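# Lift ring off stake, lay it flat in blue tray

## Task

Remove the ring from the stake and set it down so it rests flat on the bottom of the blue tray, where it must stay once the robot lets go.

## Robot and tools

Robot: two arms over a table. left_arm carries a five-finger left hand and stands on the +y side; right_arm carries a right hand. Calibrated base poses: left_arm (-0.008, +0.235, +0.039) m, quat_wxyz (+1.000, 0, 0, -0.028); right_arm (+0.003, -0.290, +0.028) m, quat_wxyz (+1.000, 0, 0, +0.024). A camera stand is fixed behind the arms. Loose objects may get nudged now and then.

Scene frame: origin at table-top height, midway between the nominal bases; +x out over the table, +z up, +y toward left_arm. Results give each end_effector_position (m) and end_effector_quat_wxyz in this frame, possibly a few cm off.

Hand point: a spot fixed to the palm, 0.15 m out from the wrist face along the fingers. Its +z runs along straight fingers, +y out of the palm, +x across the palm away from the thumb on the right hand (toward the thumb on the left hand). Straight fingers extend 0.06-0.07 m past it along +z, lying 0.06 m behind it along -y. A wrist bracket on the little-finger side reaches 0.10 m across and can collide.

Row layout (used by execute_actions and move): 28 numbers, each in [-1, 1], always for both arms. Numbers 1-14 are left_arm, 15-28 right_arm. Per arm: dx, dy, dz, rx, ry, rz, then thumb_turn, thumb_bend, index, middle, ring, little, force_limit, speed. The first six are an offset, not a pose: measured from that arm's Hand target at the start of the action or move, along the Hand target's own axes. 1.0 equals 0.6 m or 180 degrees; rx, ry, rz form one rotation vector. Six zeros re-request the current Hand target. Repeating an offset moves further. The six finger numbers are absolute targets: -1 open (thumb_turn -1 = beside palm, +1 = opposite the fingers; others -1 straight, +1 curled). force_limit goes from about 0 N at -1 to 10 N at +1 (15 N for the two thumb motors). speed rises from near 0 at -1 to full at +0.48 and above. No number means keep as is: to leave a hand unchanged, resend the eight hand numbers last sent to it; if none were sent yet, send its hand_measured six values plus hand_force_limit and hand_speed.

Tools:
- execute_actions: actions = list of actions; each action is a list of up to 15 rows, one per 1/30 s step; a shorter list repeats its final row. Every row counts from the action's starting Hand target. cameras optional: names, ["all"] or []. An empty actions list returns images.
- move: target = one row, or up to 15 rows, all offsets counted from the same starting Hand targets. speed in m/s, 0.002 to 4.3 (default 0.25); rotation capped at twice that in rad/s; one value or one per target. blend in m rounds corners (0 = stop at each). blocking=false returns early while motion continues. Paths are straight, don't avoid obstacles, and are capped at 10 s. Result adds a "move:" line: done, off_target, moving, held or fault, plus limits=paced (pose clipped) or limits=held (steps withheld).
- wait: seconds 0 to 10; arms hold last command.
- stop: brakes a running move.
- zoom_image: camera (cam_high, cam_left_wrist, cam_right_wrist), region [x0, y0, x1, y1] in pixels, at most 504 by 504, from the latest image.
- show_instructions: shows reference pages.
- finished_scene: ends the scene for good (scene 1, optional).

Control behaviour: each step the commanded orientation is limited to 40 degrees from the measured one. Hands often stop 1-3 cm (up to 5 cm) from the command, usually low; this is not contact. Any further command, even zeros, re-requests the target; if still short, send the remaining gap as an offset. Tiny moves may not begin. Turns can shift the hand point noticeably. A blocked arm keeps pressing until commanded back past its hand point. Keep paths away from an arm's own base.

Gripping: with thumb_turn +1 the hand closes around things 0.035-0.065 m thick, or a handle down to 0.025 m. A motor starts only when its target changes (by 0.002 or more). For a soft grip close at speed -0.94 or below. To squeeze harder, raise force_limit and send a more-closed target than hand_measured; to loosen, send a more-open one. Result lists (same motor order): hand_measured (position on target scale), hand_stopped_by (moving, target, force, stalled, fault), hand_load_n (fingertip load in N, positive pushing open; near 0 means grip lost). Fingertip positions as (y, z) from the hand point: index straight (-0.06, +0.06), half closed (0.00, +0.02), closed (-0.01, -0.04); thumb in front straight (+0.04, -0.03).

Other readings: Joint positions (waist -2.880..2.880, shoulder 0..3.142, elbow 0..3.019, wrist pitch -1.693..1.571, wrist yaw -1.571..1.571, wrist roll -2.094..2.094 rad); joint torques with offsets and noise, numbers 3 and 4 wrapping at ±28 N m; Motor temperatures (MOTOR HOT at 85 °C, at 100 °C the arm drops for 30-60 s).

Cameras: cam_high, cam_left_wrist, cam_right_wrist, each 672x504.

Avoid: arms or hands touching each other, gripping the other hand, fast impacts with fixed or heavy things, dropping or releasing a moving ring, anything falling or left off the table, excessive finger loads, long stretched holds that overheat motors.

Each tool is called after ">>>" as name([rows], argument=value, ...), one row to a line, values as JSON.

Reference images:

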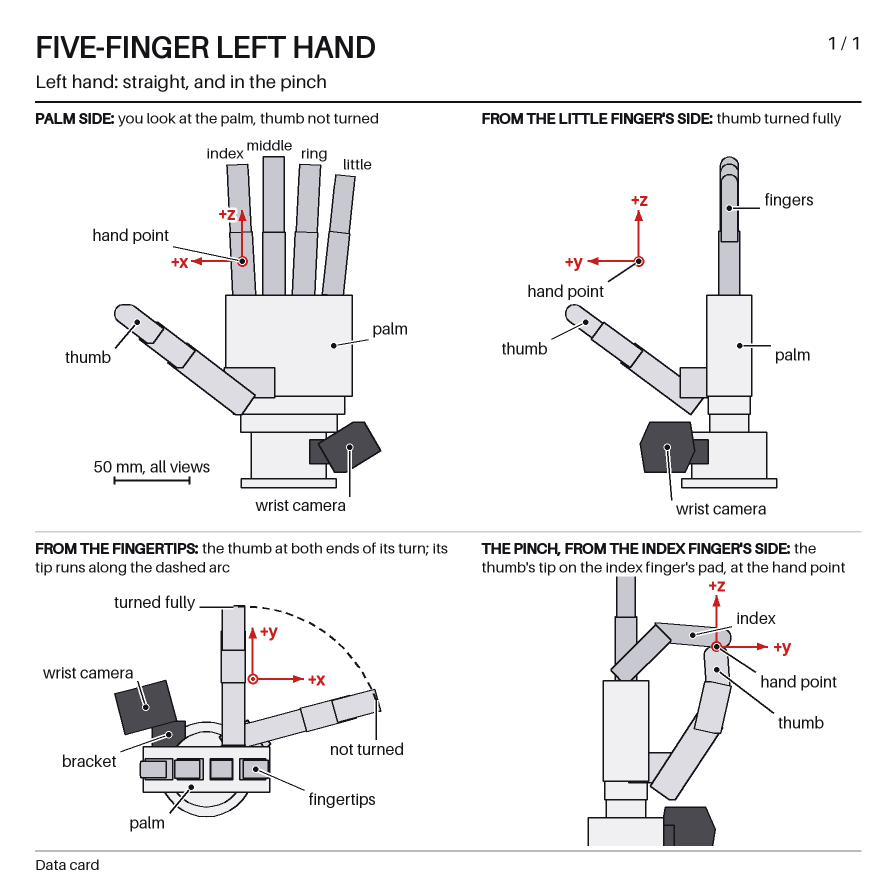

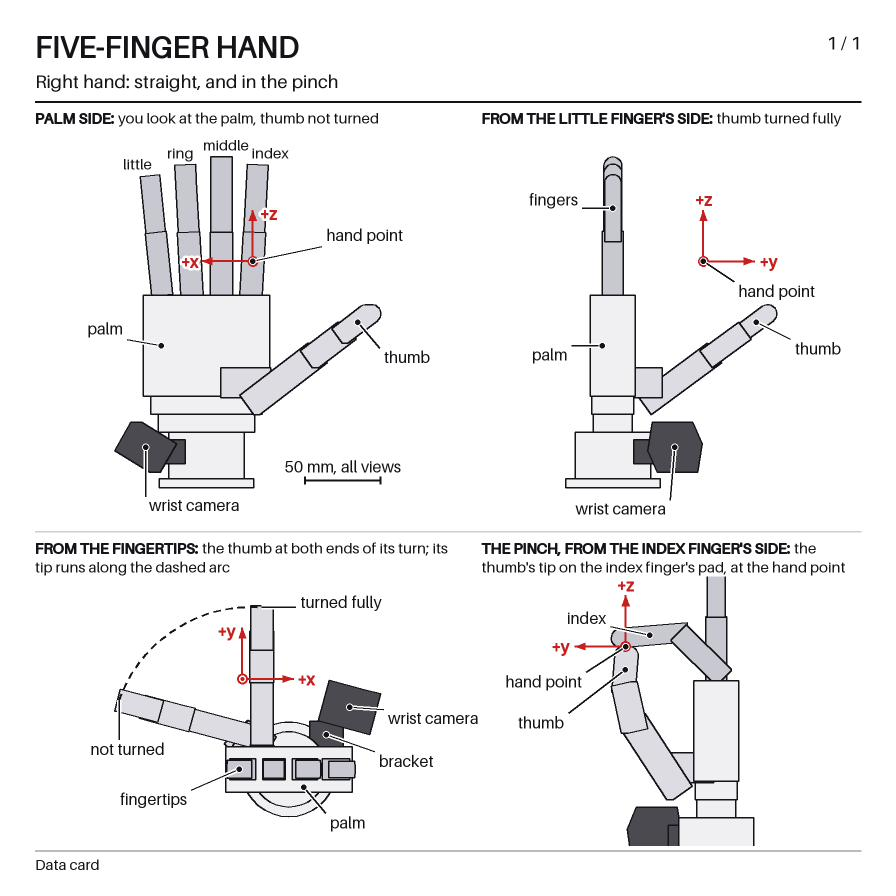

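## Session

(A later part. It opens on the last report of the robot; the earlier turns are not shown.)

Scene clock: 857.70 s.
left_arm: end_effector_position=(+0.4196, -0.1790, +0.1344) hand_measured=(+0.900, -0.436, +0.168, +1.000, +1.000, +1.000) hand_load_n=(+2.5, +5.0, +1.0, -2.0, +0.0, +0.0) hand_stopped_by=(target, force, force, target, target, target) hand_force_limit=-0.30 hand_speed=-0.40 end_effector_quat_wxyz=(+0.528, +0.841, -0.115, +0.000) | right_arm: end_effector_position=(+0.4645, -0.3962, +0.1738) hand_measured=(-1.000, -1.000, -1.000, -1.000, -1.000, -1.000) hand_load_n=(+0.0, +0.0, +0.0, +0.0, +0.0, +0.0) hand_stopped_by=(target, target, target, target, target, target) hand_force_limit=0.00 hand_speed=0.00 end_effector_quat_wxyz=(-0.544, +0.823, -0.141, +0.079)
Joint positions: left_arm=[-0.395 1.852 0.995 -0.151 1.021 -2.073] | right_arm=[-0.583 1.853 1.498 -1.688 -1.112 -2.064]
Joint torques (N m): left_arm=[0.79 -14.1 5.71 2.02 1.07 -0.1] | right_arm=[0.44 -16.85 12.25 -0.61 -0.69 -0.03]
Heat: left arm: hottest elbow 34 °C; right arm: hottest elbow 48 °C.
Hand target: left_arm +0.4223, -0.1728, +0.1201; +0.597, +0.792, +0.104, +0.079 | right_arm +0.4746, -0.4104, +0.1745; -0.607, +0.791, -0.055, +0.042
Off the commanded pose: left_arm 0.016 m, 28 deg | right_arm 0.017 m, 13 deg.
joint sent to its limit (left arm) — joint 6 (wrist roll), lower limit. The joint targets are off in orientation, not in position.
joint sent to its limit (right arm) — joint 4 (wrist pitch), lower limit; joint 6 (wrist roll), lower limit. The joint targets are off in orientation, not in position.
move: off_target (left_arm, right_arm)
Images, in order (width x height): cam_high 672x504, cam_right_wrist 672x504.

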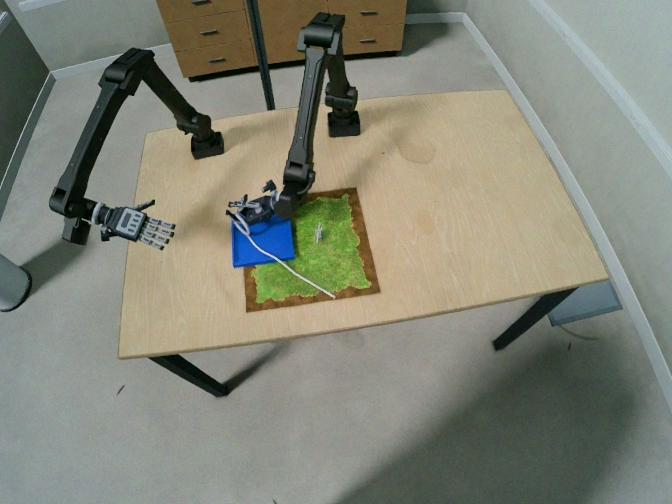

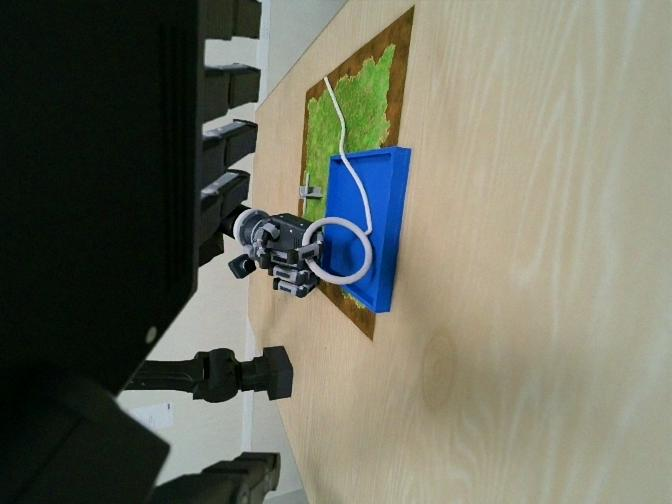

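>>> move(target=[0.0086, -0.0249, -0.0264, 0,0,0, 0.9,0.0,0.4,1,1,1,-0.3,-0.4, 0,0,0,0,0,0,-1,-1,-1,-1,-1,-1,0,0], speed=0.04, cameras=["cam_high","cam_right_wrist"])

>>> zoom_image(camera="cam_right_wrist", region=[190, 130, 400, 340])

>>> zoom_image(camera="cam_high", region=[225, 185, 305, 265])

Scene clock: 864.83 s.
left_arm: end_effector_position=(+0.4201, -0.1590, +0.1240) hand_measured=(+0.900, -0.436, +0.168, +1.000, +1.000, +1.000) hand_load_n=(+2.0, +5.0, +1.0, -2.0, +0.0, +0.0) hand_stopped_by=(target, force, force, target, target, target) hand_force_limit=-0.30 hand_speed=-0.40 end_effector_quat_wxyz=(+0.533, +0.840, -0.100, +0.002) | right_arm: end_effector_position=(+0.4645, -0.3962, +0.1738) hand_measured=(-1.000, -1.000, -1.000, -1.000, -1.000, -1.000) hand_load_n=(-0.5, +0.0, +0.0, +0.0, +0.0, +0.0) hand_stopped_by=(target, target, target, target, target, target) hand_force_limit=0.00 hand_speed=0.00 end_effector_quat_wxyz=(-0.544, +0.823, -0.141, +0.079)
Joint positions: left_arm=[-0.36 1.856 0.953 -0.111 1.037 -2.073] | right_arm=[-0.583 1.853 1.498 -1.688 -1.112 -2.064]
Joint torques (N m): left_arm=[0.79 -13.8 5.38 1.85 1.09 -0.08] | right_arm=[0.32 -16.5 12.38 -0.61 -0.69 -0.1]
Heat: left arm: hottest shoulder 33 °C; right arm: hottest elbow 48 °C.
Hand target: left_arm +0.4224, -0.1529, +0.1103; +0.597, +0.792, +0.104, +0.079 | right_arm +0.4746, -0.4104, +0.1745; -0.607, +0.791, -0.055, +0.042
Off the commanded pose: left_arm 0.015 m, 27 deg | right_arm 0.017 m, 13 deg.
joint sent to its limit (left arm) — joint 6 (wrist roll), lower limit. The joint targets are off in orientation, not in position.
joint sent to its limit (right arm) — joint 4 (wrist pitch), lower limit; joint 6 (wrist roll), lower limit. The joint targets are off in orientation, not in position.
move: off_target (left_arm, right_arm)
Images, in order (width x height): cam_high 672x504, cam_right_wrist 672x504.

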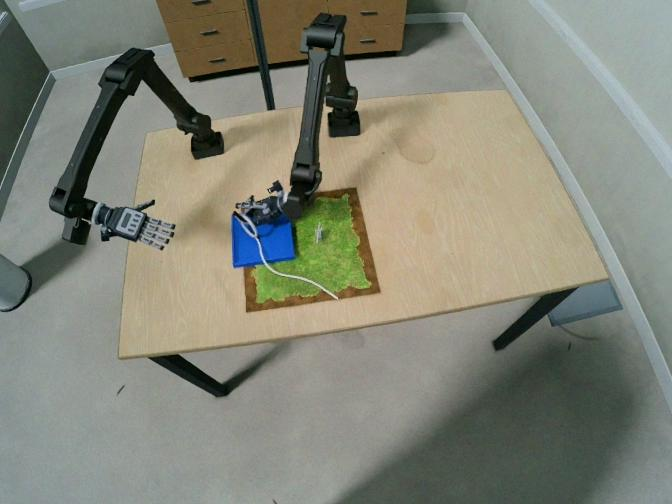

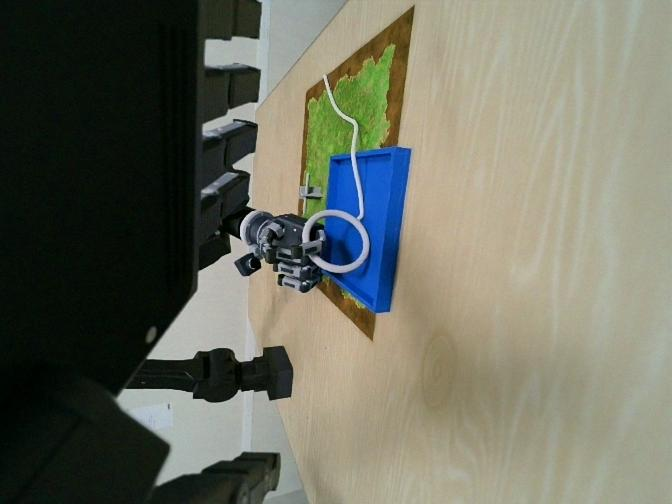

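Scaled by 2.400 from the camera's 672x504 image, which has a finer 960x720 frame.

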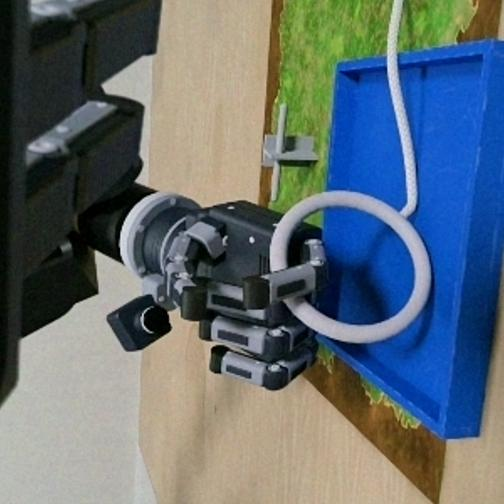

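Scaled by 6.300 from the camera's 672x504 image, which has a finer 960x720 frame.

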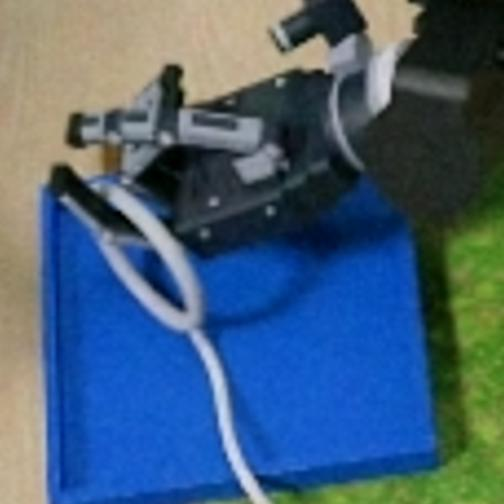

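>>> move(target=[-0.0022, -0.0298, 0.0169, 0,0,0, 0.9,0.0,0.4,1,1,1,-0.3,-0.4, 0,0,0,0,0,0,-1,-1,-1,-1,-1,-1,0,0], speed=0.04, cameras=["cam_high","cam_right_wrist"])

>>> zoom_image(camera="cam_right_wrist", region=[190, 130, 400, 340])

>>> zoom_image(camera="cam_high", region=[225, 185, 305, 265])

Scene clock: 873.70 s.
left_arm: end_effector_position=(+0.4213, -0.1597, +0.1055) hand_measured=(+0.900, -0.436, +0.168, +1.000, +1.000, +1.000) hand_load_n=(+2.0, +5.0, +0.0, -2.0, +0.0, +0.5) hand_stopped_by=(target, force, force, target, target, target) hand_force_limit=-0.30 hand_speed=-0.40 end_effector_quat_wxyz=(+0.534, +0.840, -0.101, +0.001) | right_arm: end_effector_position=(+0.4645, -0.3962, +0.1738) hand_measured=(-1.000, -1.000, -1.000, -1.000, -1.000, -1.000) hand_load_n=(+0.0, +0.0, -0.5, +0.0, +0.0, +0.0) hand_stopped_by=(target, target, target, target, target, target) hand_force_limit=0.00 hand_speed=0.00 end_effector_quat_wxyz=(-0.544, +0.823, -0.141, +0.079)
Joint positions: left_arm=[-0.36 1.902 0.953 -0.066 1.04 -2.073] | right_arm=[-0.583 1.853 1.498 -1.688 -1.112 -2.064]
Joint torques (N m): left_arm=[0.21 -13.8 5.64 1.81 0.79 -0.1] | right_arm=[0.5 -16.79 12.1 -0.8 -0.7 -0.09]
Heat: left arm: hottest shoulder 33 °C; right arm: hottest elbow 48 °C.
Hand target: left_arm +0.4224, -0.1580, +0.0904; +0.597, +0.792, +0.104, +0.079 | right_arm +0.4746, -0.4104, +0.1745; -0.607, +0.791, -0.055, +0.042
Off the commanded pose: left_arm 0.015 m, 27 deg | right_arm 0.017 m, 13 deg.
joint sent to its limit (left arm) — joint 6 (wrist roll), lower limit. The joint targets are off in orientation, not in position.
joint sent to its limit (right arm) — joint 4 (wrist pitch), lower limit; joint 6 (wrist roll), lower limit. The joint targets are off in orientation, not in position.
move: off_target (left_arm, right_arm)
Images, in order (width x height): cam_high 672x504, cam_right_wrist 672x504.

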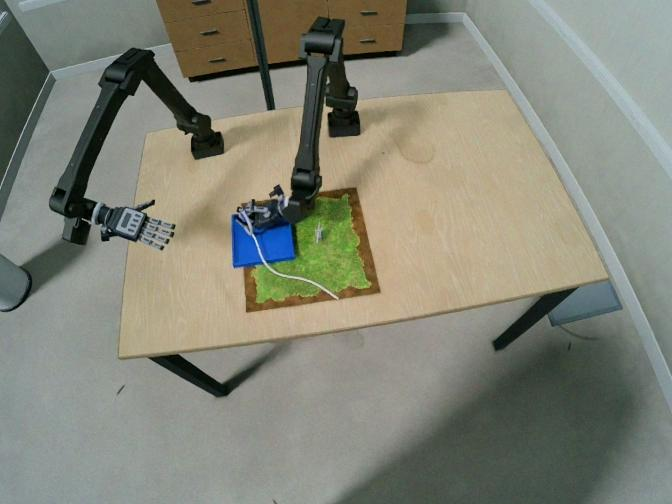

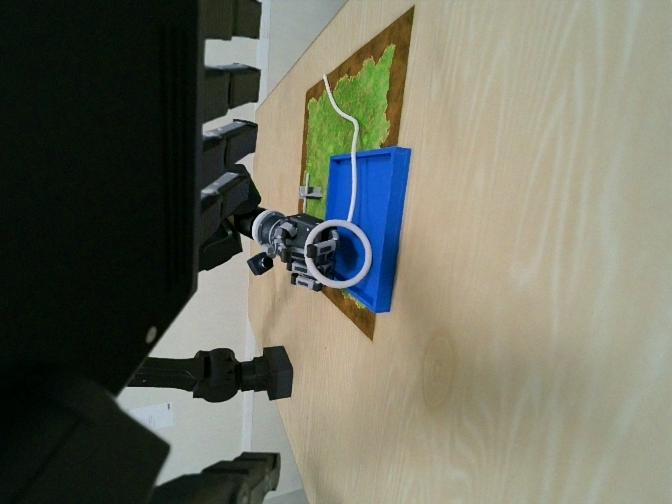

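Scaled by 2.400 from the camera's 672x504 image, which has a finer 960x720 frame.

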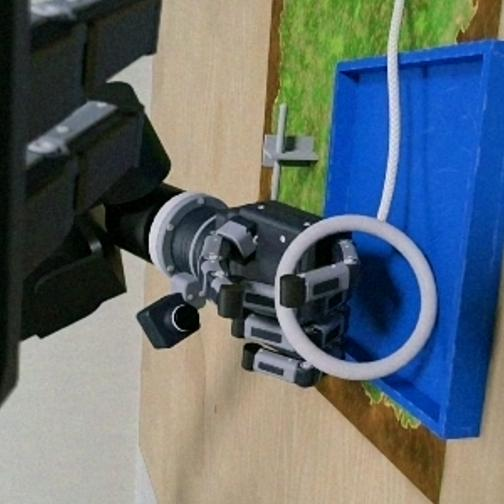

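Scaled by 6.300 from the camera's 672x504 image, which has a finer 960x720 frame.

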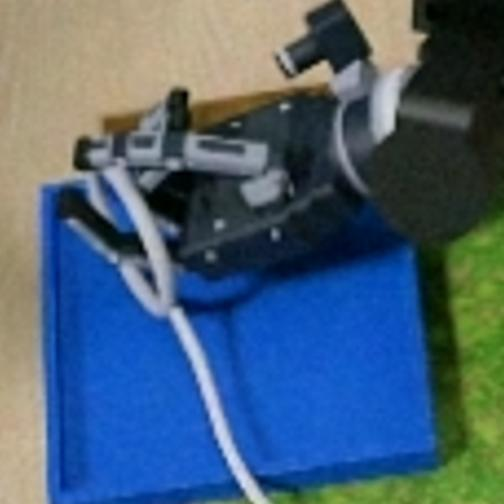

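>>> move(target=[0.0130, -0.0133, -0.0464, 0,0,0, 0.9,0.0,0.4,1,1,1,-0.3,-0.4, 0,0,0,0,0,0,-1,-1,-1,-1,-1,-1,0,0], speed=0.05, cameras=["cam_high","cam_right_wrist"])

>>> zoom_image(camera="cam_right_wrist", region=[190, 130, 400, 340])

>>> zoom_image(camera="cam_high", region=[225, 185, 305, 265])

Scene clock: 879.73 s.
left_arm: end_effector_position=(+0.4212, -0.1333, +0.0963) hand_measured=(+0.900, -0.436, +0.168, +1.000, +1.000, +1.000) hand_load_n=(+2.0, +5.5, +0.0, -2.0, +0.0, +0.0) hand_stopped_by=(target, force, force, target, target, target) hand_force_limit=-0.30 hand_speed=-0.40 end_effector_quat_wxyz=(+0.539, +0.839, -0.078, +0.000) | right_arm: end_effector_position=(+0.4645, -0.3962, +0.1738) hand_measured=(-1.000, -1.000, -1.000, -1.000, -1.000, -1.000) hand_load_n=(-0.5, +0.0, +0.0, +0.0, +0.0, -0.5) hand_stopped_by=(target, target, target, target, target, target) hand_force_limit=0.00 hand_speed=0.00 end_effector_quat_wxyz=(-0.544, +0.823, -0.141, +0.079)
Joint positions: left_arm=[-0.312 1.903 0.905 -0.04 1.063 -2.073] | right_arm=[-0.583 1.853 1.498 -1.688 -1.112 -2.064]
Joint torques (N m): left_arm=[0.38 -14.86 4.67 1.78 1.02 -0.09] | right_arm=[0.09 -17.14 12.07 -0.53 -0.72 -0.11]
Heat: left arm: hottest shoulder 33 °C; right arm: hottest elbow 48 °C.
Hand target: left_arm +0.4224, -0.1279, +0.0903; +0.597, +0.792, +0.104, +0.079 | right_arm +0.4746, -0.4104, +0.1745; -0.607, +0.791, -0.055, +0.042
Off the commanded pose: left_arm 0.008 m, 24 deg | right_arm 0.017 m, 13 deg.
joint sent to its limit (left arm) — joint 6 (wrist roll), lower limit. The joint targets are off in orientation, not in position.
joint sent to its limit (right arm) — joint 4 (wrist pitch), lower limit; joint 6 (wrist roll), lower limit. The joint targets are off in orientation, not in position.
move: off_target (left_arm, right_arm)
Images, in order (width x height): cam_high 672x504, cam_right_wrist 672x504.

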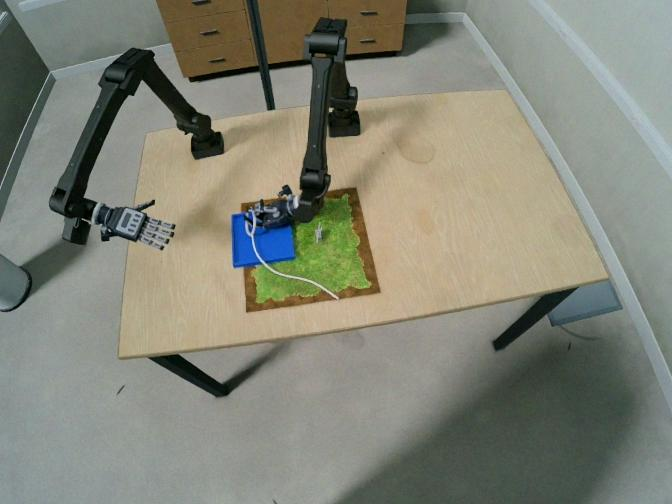

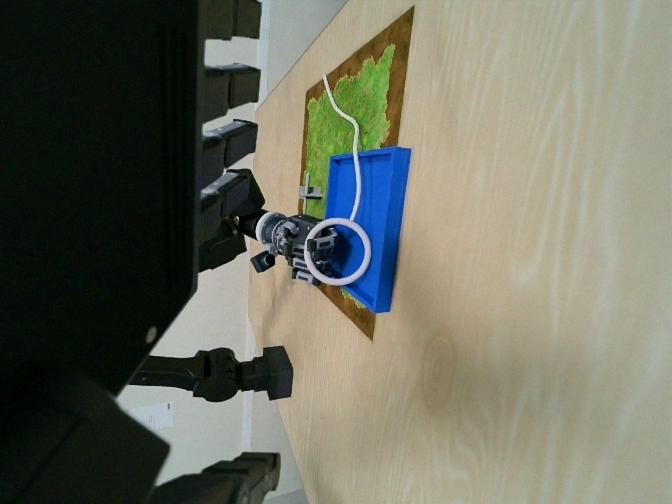

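Scaled by 2.400 from the camera's 672x504 image, which has a finer 960x720 frame.

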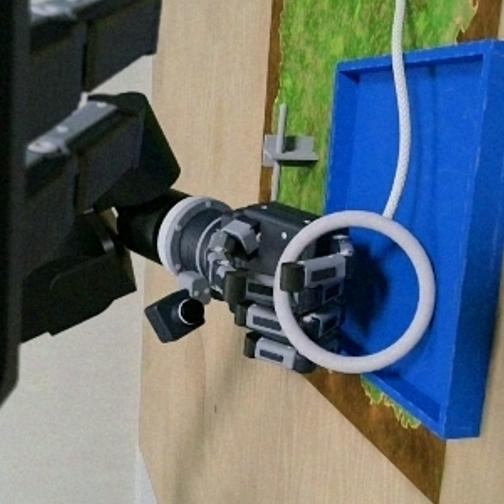

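Scaled by 6.300 from the camera's 672x504 image, which has a finer 960x720 frame.

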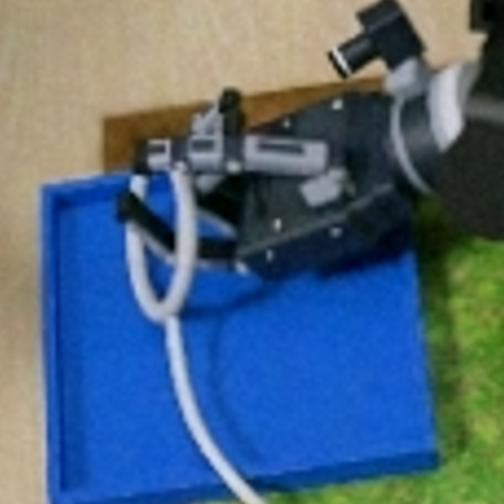

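>>> move(target=[0.0108, -0.0111, -0.0387, 0,0,0, 0.9,0.0,0.4,1,1,1,-0.3,-0.4, 0,0,0,0,0,0,-1,-1,-1,-1,-1,-1,0,0], speed=0.05, cameras=["cam_high","cam_right_wrist"])

>>> zoom_image(camera="cam_right_wrist", region=[190, 130, 400, 340])

>>> zoom_image(camera="cam_high", region=[225, 185, 305, 265])

Scene clock: 885.60 s.
left_arm: end_effector_position=(+0.4208, -0.1079, +0.0892) hand_measured=(+0.900, -0.436, +0.168, +1.000, +1.000, +1.000) hand_load_n=(+2.5, +5.5, +0.0, -2.0, +0.0, +0.0) hand_stopped_by=(target, force, force, target, target, target) hand_force_limit=-0.30 hand_speed=-0.40 end_effector_quat_wxyz=(+0.545, +0.836, -0.056, -0.002) | right_arm: end_effector_position=(+0.4645, -0.3962, +0.1738) hand_measured=(-1.000, -1.000, -1.000, -1.000, -1.000, -1.000) hand_load_n=(+0.0, +0.0, +0.0, +0.0, +0.0, -0.5) hand_stopped_by=(target, target, target, target, target, target) hand_force_limit=0.00 hand_speed=0.00 end_effector_quat_wxyz=(-0.544, +0.823, -0.141, +0.079)
Joint positions: left_arm=[-0.264 1.903 0.863 -0.019 1.088 -2.073] | right_arm=[-0.583 1.853 1.498 -1.688 -1.112 -2.064]
Joint torques (N m): left_arm=[0.5 -15.44 4.26 1.7 1.01 -0.09] | right_arm=[1.08 -16.03 12.21 -0.73 -0.71 -0.08]
Heat: left arm: hottest shoulder 33 °C; right arm: hottest elbow 48 °C.
Hand target: left_arm +0.4225, -0.1029, +0.0903; +0.597, +0.792, +0.104, +0.079 | right_arm +0.4746, -0.4104, +0.1745; -0.607, +0.791, -0.055, +0.042
Off the commanded pose: left_arm 0.005 m, 22 deg | right_arm 0.017 m, 13 deg.
joint sent to its limit (left arm) — joint 6 (wrist roll), lower limit. The joint targets are off in orientation, not in position.
joint sent to its limit (right arm) — joint 4 (wrist pitch), lower limit; joint 6 (wrist roll), lower limit. The joint targets are off in orientation, not in position.
move: off_target (left_arm, right_arm)
Images, in order (width x height): cam_high 672x504, cam_right_wrist 672x504.

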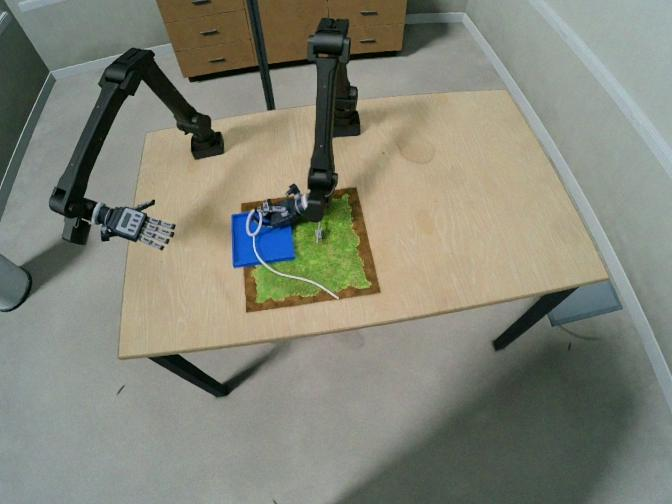

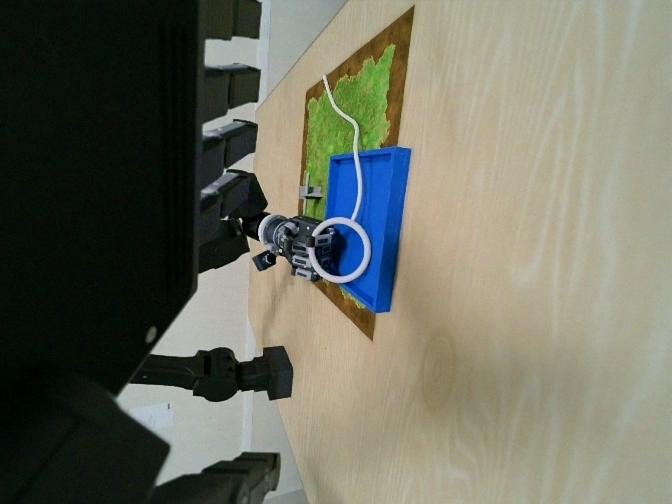

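Scaled by 2.400 from the camera's 672x504 image, which has a finer 960x720 frame.

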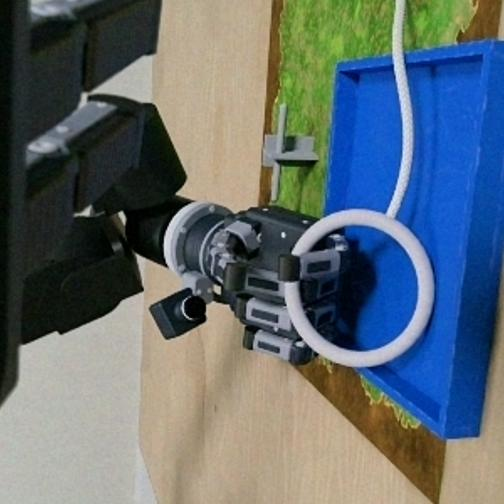

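Scaled by 6.300 from the camera's 672x504 image, which has a finer 960x720 frame.

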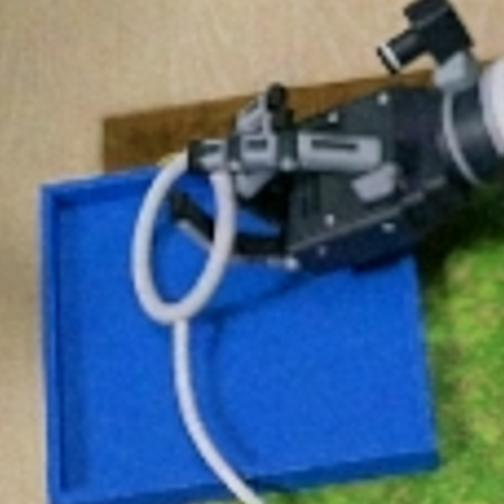

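>>> move(target=[0.0086, -0.0089, -0.0310, 0,0,0, 0.9,0.0,0.4,1,1,1,-0.3,-0.4, 0,0,0,0,0,0,-1,-1,-1,-1,-1,-1,0,0], speed=0.05, cameras=["cam_high","cam_right_wrist"])

>>> zoom_image(camera="cam_right_wrist", region=[190, 130, 400, 340])

>>> zoom_image(camera="cam_high", region=[225, 185, 305, 265])

Scene clock: 890.27 s.
left_arm: end_effector_position=(+0.4200, -0.0891, +0.0888) hand_measured=(+0.900, -0.436, +0.168, +1.000, +1.000, +1.000) hand_load_n=(+2.0, +5.0, +0.5, -2.0, +0.0, -0.5) hand_stopped_by=(target, force, force, target, target, target) hand_force_limit=-0.30 hand_speed=-0.40 end_effector_quat_wxyz=(+0.551, +0.833, -0.040, +0.001) | right_arm: end_effector_position=(+0.4645, -0.3962, +0.1738) hand_measured=(-1.000, -1.000, -1.000, -1.000, -1.000, -1.000) hand_load_n=(-0.5, +0.0, +0.0, +0.0, +0.0, -0.5) hand_stopped_by=(target, target, target, target, target, target) hand_force_limit=0.00 hand_speed=0.00 end_effector_quat_wxyz=(-0.544, +0.823, -0.141, +0.079)
Joint positions: left_arm=[-0.228 1.893 0.83 -0.003 1.106 -2.074] | right_arm=[-0.583 1.853 1.498 -1.688 -1.112 -2.064]
Joint torques (N m): left_arm=[1.26 -15.38 4.05 1.78 0.94 -0.07] | right_arm=[0.91 -16.67 12.27 -0.7 -0.74 -0.03]
Heat: left arm: hottest shoulder 33 °C; right arm: hottest elbow 48 °C.
Hand target: left_arm +0.4225, -0.0828, +0.0904; +0.597, +0.792, +0.104, +0.079 | right_arm +0.4746, -0.4104, +0.1745; -0.607, +0.791, -0.055, +0.042
Off the commanded pose: left_arm 0.007 m, 20 deg | right_arm 0.017 m, 13 deg.
joint sent to its limit (left arm) — joint 6 (wrist roll), lower limit. The joint targets are off in orientation, not in position.
joint sent to its limit (right arm) — joint 4 (wrist pitch), lower limit; joint 6 (wrist roll), lower limit. The joint targets are off in orientation, not in position.
move: off_target (left_arm, right_arm)
Images, in order (width x height): cam_high 672x504, cam_right_wrist 672x504.

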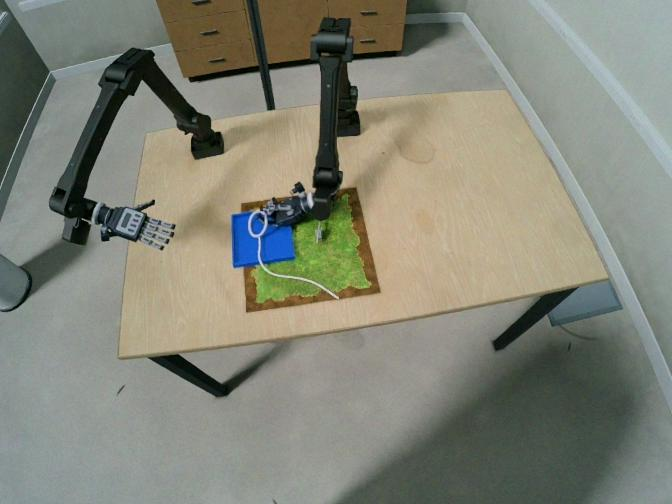

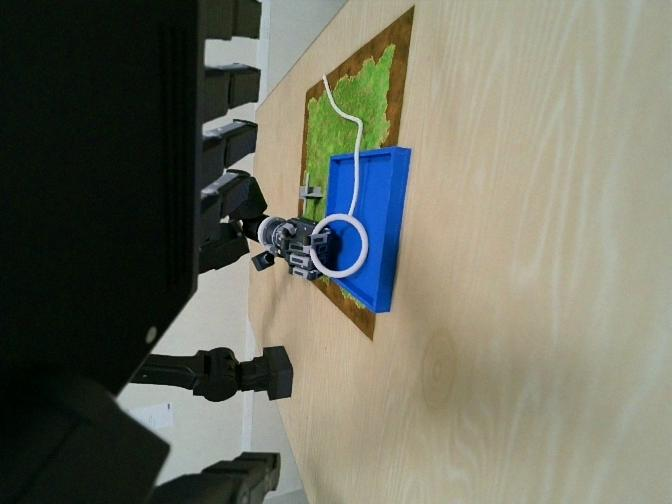

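Scaled by 2.400 from the camera's 672x504 image, which has a finer 960x720 frame.

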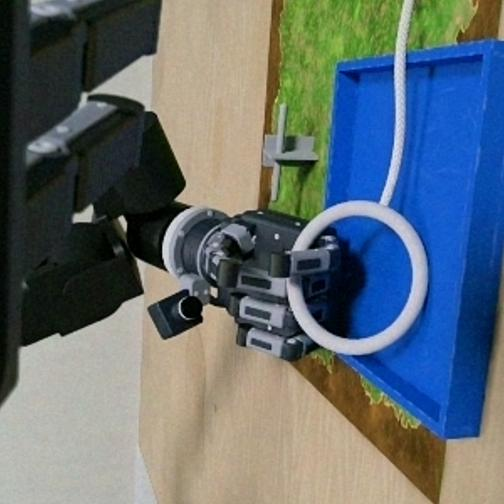

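Scaled by 6.300 from the camera's 672x504 image, which has a finer 960x720 frame.

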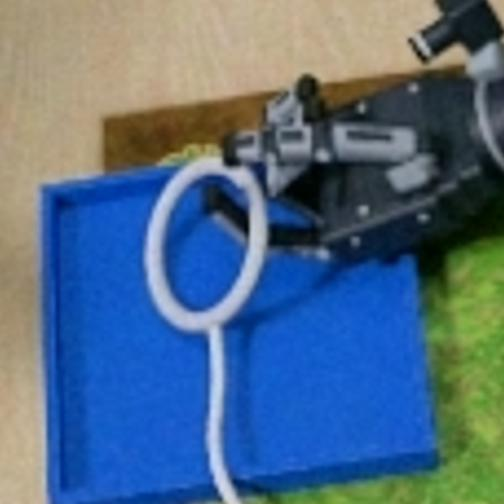

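>>> move(target=[0.0086, -0.0121, -0.0301, 0,0,0, 0.9,0.0,0.4,1,1,1,-0.3,-0.4, 0,0,0,0,0,0,-1,-1,-1,-1,-1,-1,0,0], speed=0.05, cameras=["cam_high","cam_right_wrist"])

>>> zoom_image(camera="cam_right_wrist", region=[190, 130, 400, 340])

>>> zoom_image(camera="cam_high", region=[225, 185, 305, 265])

Scene clock: 894.43 s.
left_arm: end_effector_position=(+0.4209, -0.0694, +0.0887) hand_measured=(+0.900, -0.436, +0.168, +1.000, +1.000, +1.000) hand_load_n=(+2.5, +5.5, +0.5, -2.0, +0.0, +0.0) hand_stopped_by=(target, force, force, target, target, target) hand_force_limit=-0.30 hand_speed=-0.40 end_effector_quat_wxyz=(+0.557, +0.830, -0.024, +0.007) | right_arm: end_effector_position=(+0.4645, -0.3962, +0.1738) hand_measured=(-1.000, -1.000, -1.000, -1.000, -1.000, -1.000) hand_load_n=(+0.0, +0.0, +0.0, +0.0, +0.0, +0.0) hand_stopped_by=(target, target, target, target, target, target) hand_force_limit=0.00 hand_speed=0.00 end_effector_quat_wxyz=(-0.544, +0.823, -0.141, +0.079)
Joint positions: left_arm=[-0.187 1.885 0.798 0.02 1.123 -2.077] | right_arm=[-0.583 1.853 1.498 -1.688 -1.112 -2.064]
Joint torques (N m): left_arm=[1.14 -14.92 3.78 1.7 0.85 -0.05] | right_arm=[-0.21 -16.15 12.07 -0.85 -0.73 -0.04]
Heat: left arm: hottest shoulder 33 °C; right arm: hottest elbow 48 °C.
Hand target: left_arm +0.4225, -0.0628, +0.0884; +0.597, +0.792, +0.104, +0.079 | right_arm +0.4746, -0.4104, +0.1745; -0.607, +0.791, -0.055, +0.042
Off the commanded pose: left_arm 0.007 m, 18 deg | right_arm 0.017 m, 13 deg.
joint sent to its limit (left arm) — joint 6 (wrist roll), lower limit. The joint targets are off in orientation, not in position.
joint sent to its limit (right arm) — joint 4 (wrist pitch), lower limit; joint 6 (wrist roll), lower limit. The joint targets are off in orientation, not in position.
move: off_target (left_arm, right_arm)
Images, in order (width x height): cam_high 672x504, cam_right_wrist 672x504.

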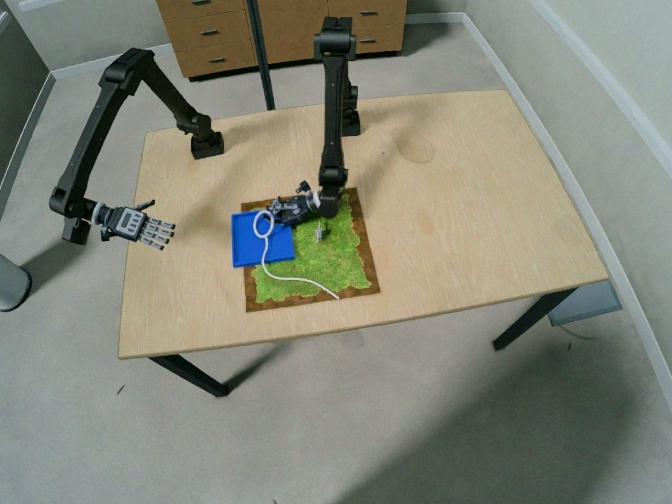

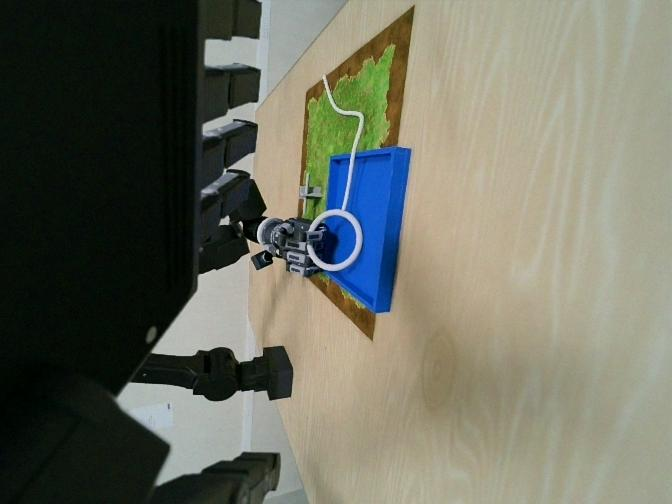

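Scaled by 2.400 from the camera's 672x504 image, which has a finer 960x720 frame.

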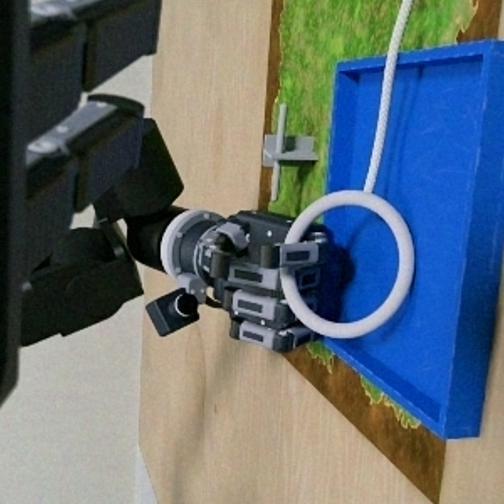

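Scaled by 6.300 from the camera's 672x504 image, which has a finer 960x720 frame.

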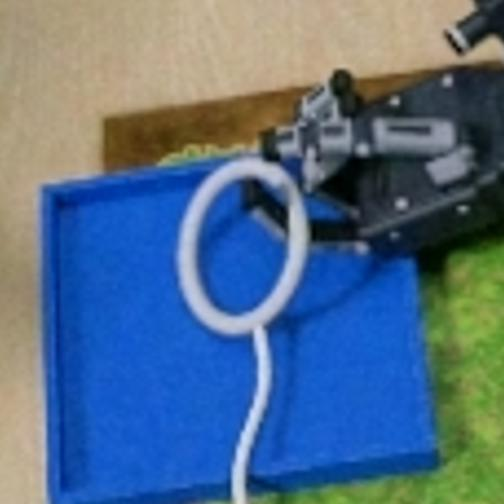

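>>> move(target=[0,0.008,0, 0,0,0, 0.9,0.0,-0.3,1,1,1,-0.3,-0.8, 0,0,0,0,0,0,-1,-1,-1,-1,-1,-1,0,0], speed=0.05, cameras=["cam_high","cam_right_wrist"])

>>> zoom_image(camera="cam_right_wrist", region=[230, 150, 390, 310])

>>> zoom_image(camera="cam_high", region=[225, 185, 305, 265])

Scene clock: 898.77 s.
left_arm: end_effector_position=(+0.4221, -0.0683, +0.0893) hand_measured=(+0.900, -0.436, -0.300, +1.000, +1.000, +1.000) hand_load_n=(+2.0, +5.0, +0.5, -2.0, +0.0, +0.0) hand_stopped_by=(target, force, target, target, target, target) hand_force_limit=-0.30 hand_speed=-0.80 end_effector_quat_wxyz=(+0.557, +0.830, -0.024, +0.009) | right_arm: end_effector_position=(+0.4645, -0.3962, +0.1738) hand_measured=(-1.000, -1.000, -1.000, -1.000, -1.000, -1.000) hand_load_n=(+0.0, +0.0, +0.0, +0.0, +0.0, +0.0) hand_stopped_by=(target, target, target, target, target, target) hand_force_limit=0.00 hand_speed=0.00 end_effector_quat_wxyz=(-0.544, +0.823, -0.141, +0.079)
Joint positions: left_arm=[-0.185 1.883 0.798 0.02 1.121 -2.077] | right_arm=[-0.583 1.853 1.498 -1.688 -1.112 -2.064]
Joint torques (N m): left_arm=[0.44 -15.62 4.07 1.13 0.93 -0.04] | right_arm=[-0.09 -16.03 12.1 -0.79 -0.7 -0.11]
Heat: left arm: hottest shoulder 33 °C; right arm: hottest elbow 48 °C.
Hand target: left_arm +0.4228, -0.0641, +0.0929; +0.597, +0.792, +0.104, +0.079 | right_arm +0.4746, -0.4104, +0.1745; -0.607, +0.791, -0.055, +0.042
Off the commanded pose: left_arm 0.006 m, 18 deg | right_arm 0.017 m, 13 deg.
joint sent to its limit (left arm) — joint 6 (wrist roll), lower limit. The joint targets are off in orientation, not in position.
joint sent to its limit (right arm) — joint 4 (wrist pitch), lower limit; joint 6 (wrist roll), lower limit. The joint targets are off in orientation, not in position.
move: off_target (left_arm, right_arm)
Images, in order (width x height): cam_high 672x504, cam_right_wrist 672x504.

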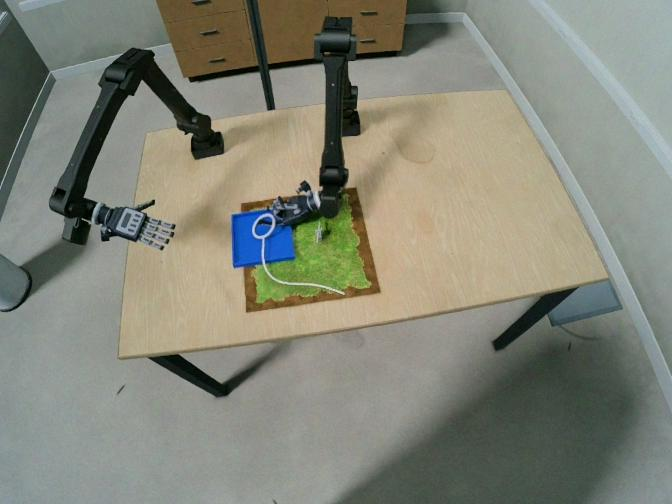

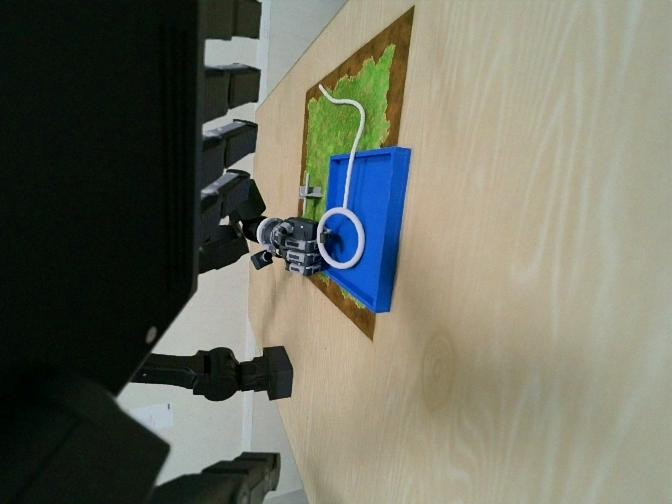

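Scaled by 3.150 from the camera's 672x504 image, which has a finer 960x720 frame.

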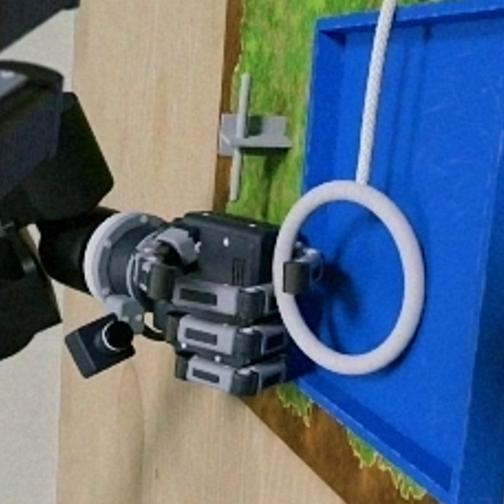

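Scaled by 6.300 from the camera's 672x504 image, which has a finer 960x720 frame.

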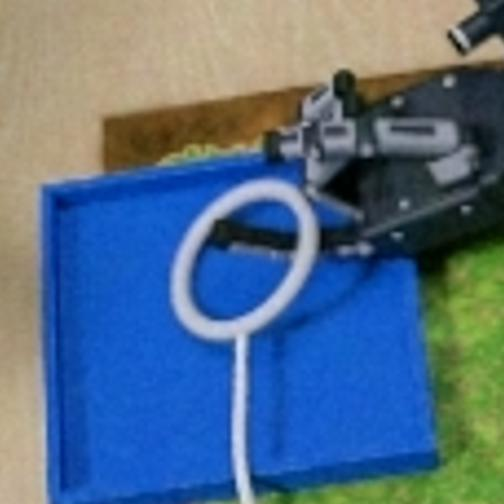

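>>> move(target=[0,0.010,0, 0,0,0, 0.9,0.0,-0.8,1,1,1,-0.3,-0.8, 0,0,0,0,0,0,-1,-1,-1,-1,-1,-1,0,0], speed=0.05, cameras=["cam_high","cam_right_wrist"])

>>> zoom_image(camera="cam_right_wrist", region=[230, 150, 390, 310])

>>> zoom_image(camera="cam_high", region=[225, 185, 305, 265])

Scene clock: 902.67 s.
left_arm: end_effector_position=(+0.4226, -0.0683, +0.0948) hand_measured=(+0.900, -0.436, -0.800, +1.000, +1.000, +1.000) hand_load_n=(+2.5, +5.5, +0.0, -2.0, +0.0, +0.0) hand_stopped_by=(target, force, target, target, target, target) hand_force_limit=-0.30 hand_speed=-0.80 end_effector_quat_wxyz=(+0.556, +0.831, -0.025, +0.012) | right_arm: end_effector_position=(+0.4645, -0.3962, +0.1738) hand_measured=(-1.000, -1.000, -1.000, -1.000, -1.000, -1.000) hand_load_n=(+0.0, +0.0, +0.0, +0.0, +0.0, +0.0) hand_stopped_by=(target, target, target, target, target, target) hand_force_limit=0.00 hand_speed=0.00 end_effector_quat_wxyz=(-0.544, +0.823, -0.141, +0.079)
Joint positions: left_arm=[-0.185 1.868 0.798 0.01 1.119 -2.077] | right_arm=[-0.583 1.853 1.498 -1.688 -1.112 -2.064]
Joint torques (N m): left_arm=[0.38 -15.21 4.46 0.9 0.93 -0.06] | right_arm=[-0.21 -16.97 12.3 -0.58 -0.69 -0.08]
Heat: left arm: hottest shoulder 33 °C; right arm: hottest elbow 48 °C.
Hand target: left_arm +0.4232, -0.0657, +0.0986; +0.597, +0.792, +0.104, +0.079 | right_arm +0.4746, -0.4104, +0.1745; -0.607, +0.791, -0.055, +0.042
Off the commanded pose: left_arm 0.005 m, 18 deg | right_arm 0.017 m, 13 deg.
joint sent to its limit (left arm) — joint 6 (wrist roll), lower limit. The joint targets are off in orientation, not in position.
joint sent to its limit (right arm) — joint 4 (wrist pitch), lower limit; joint 6 (wrist roll), lower limit. The joint targets are off in orientation, not in position.
move: off_target (left_arm, right_arm)
Images, in order (width x height): cam_high 672x504, cam_right_wrist 672x504.

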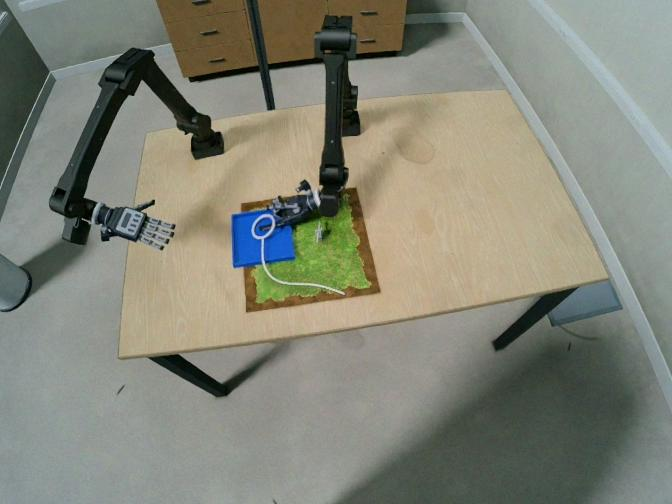

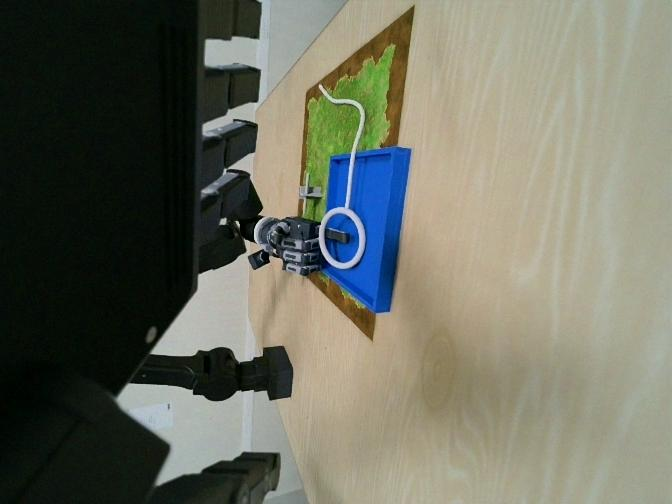

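Scaled by 3.150 from the camera's 672x504 image, which has a finer 960x720 frame.

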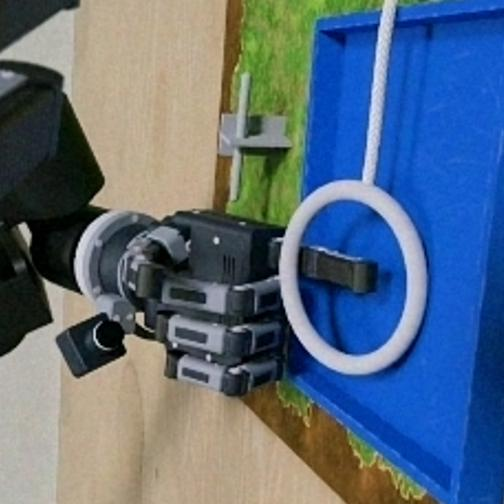

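Scaled by 6.300 from the camera's 672x504 image, which has a finer 960x720 frame.

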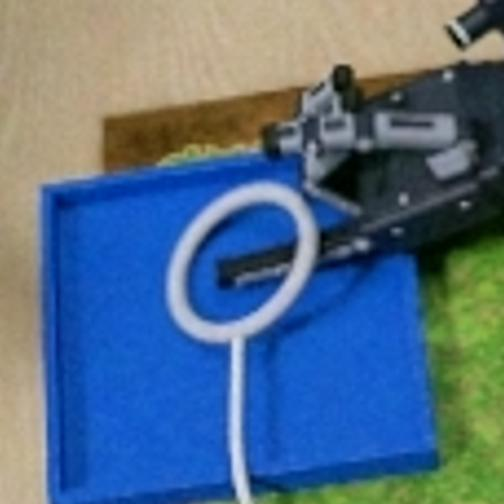

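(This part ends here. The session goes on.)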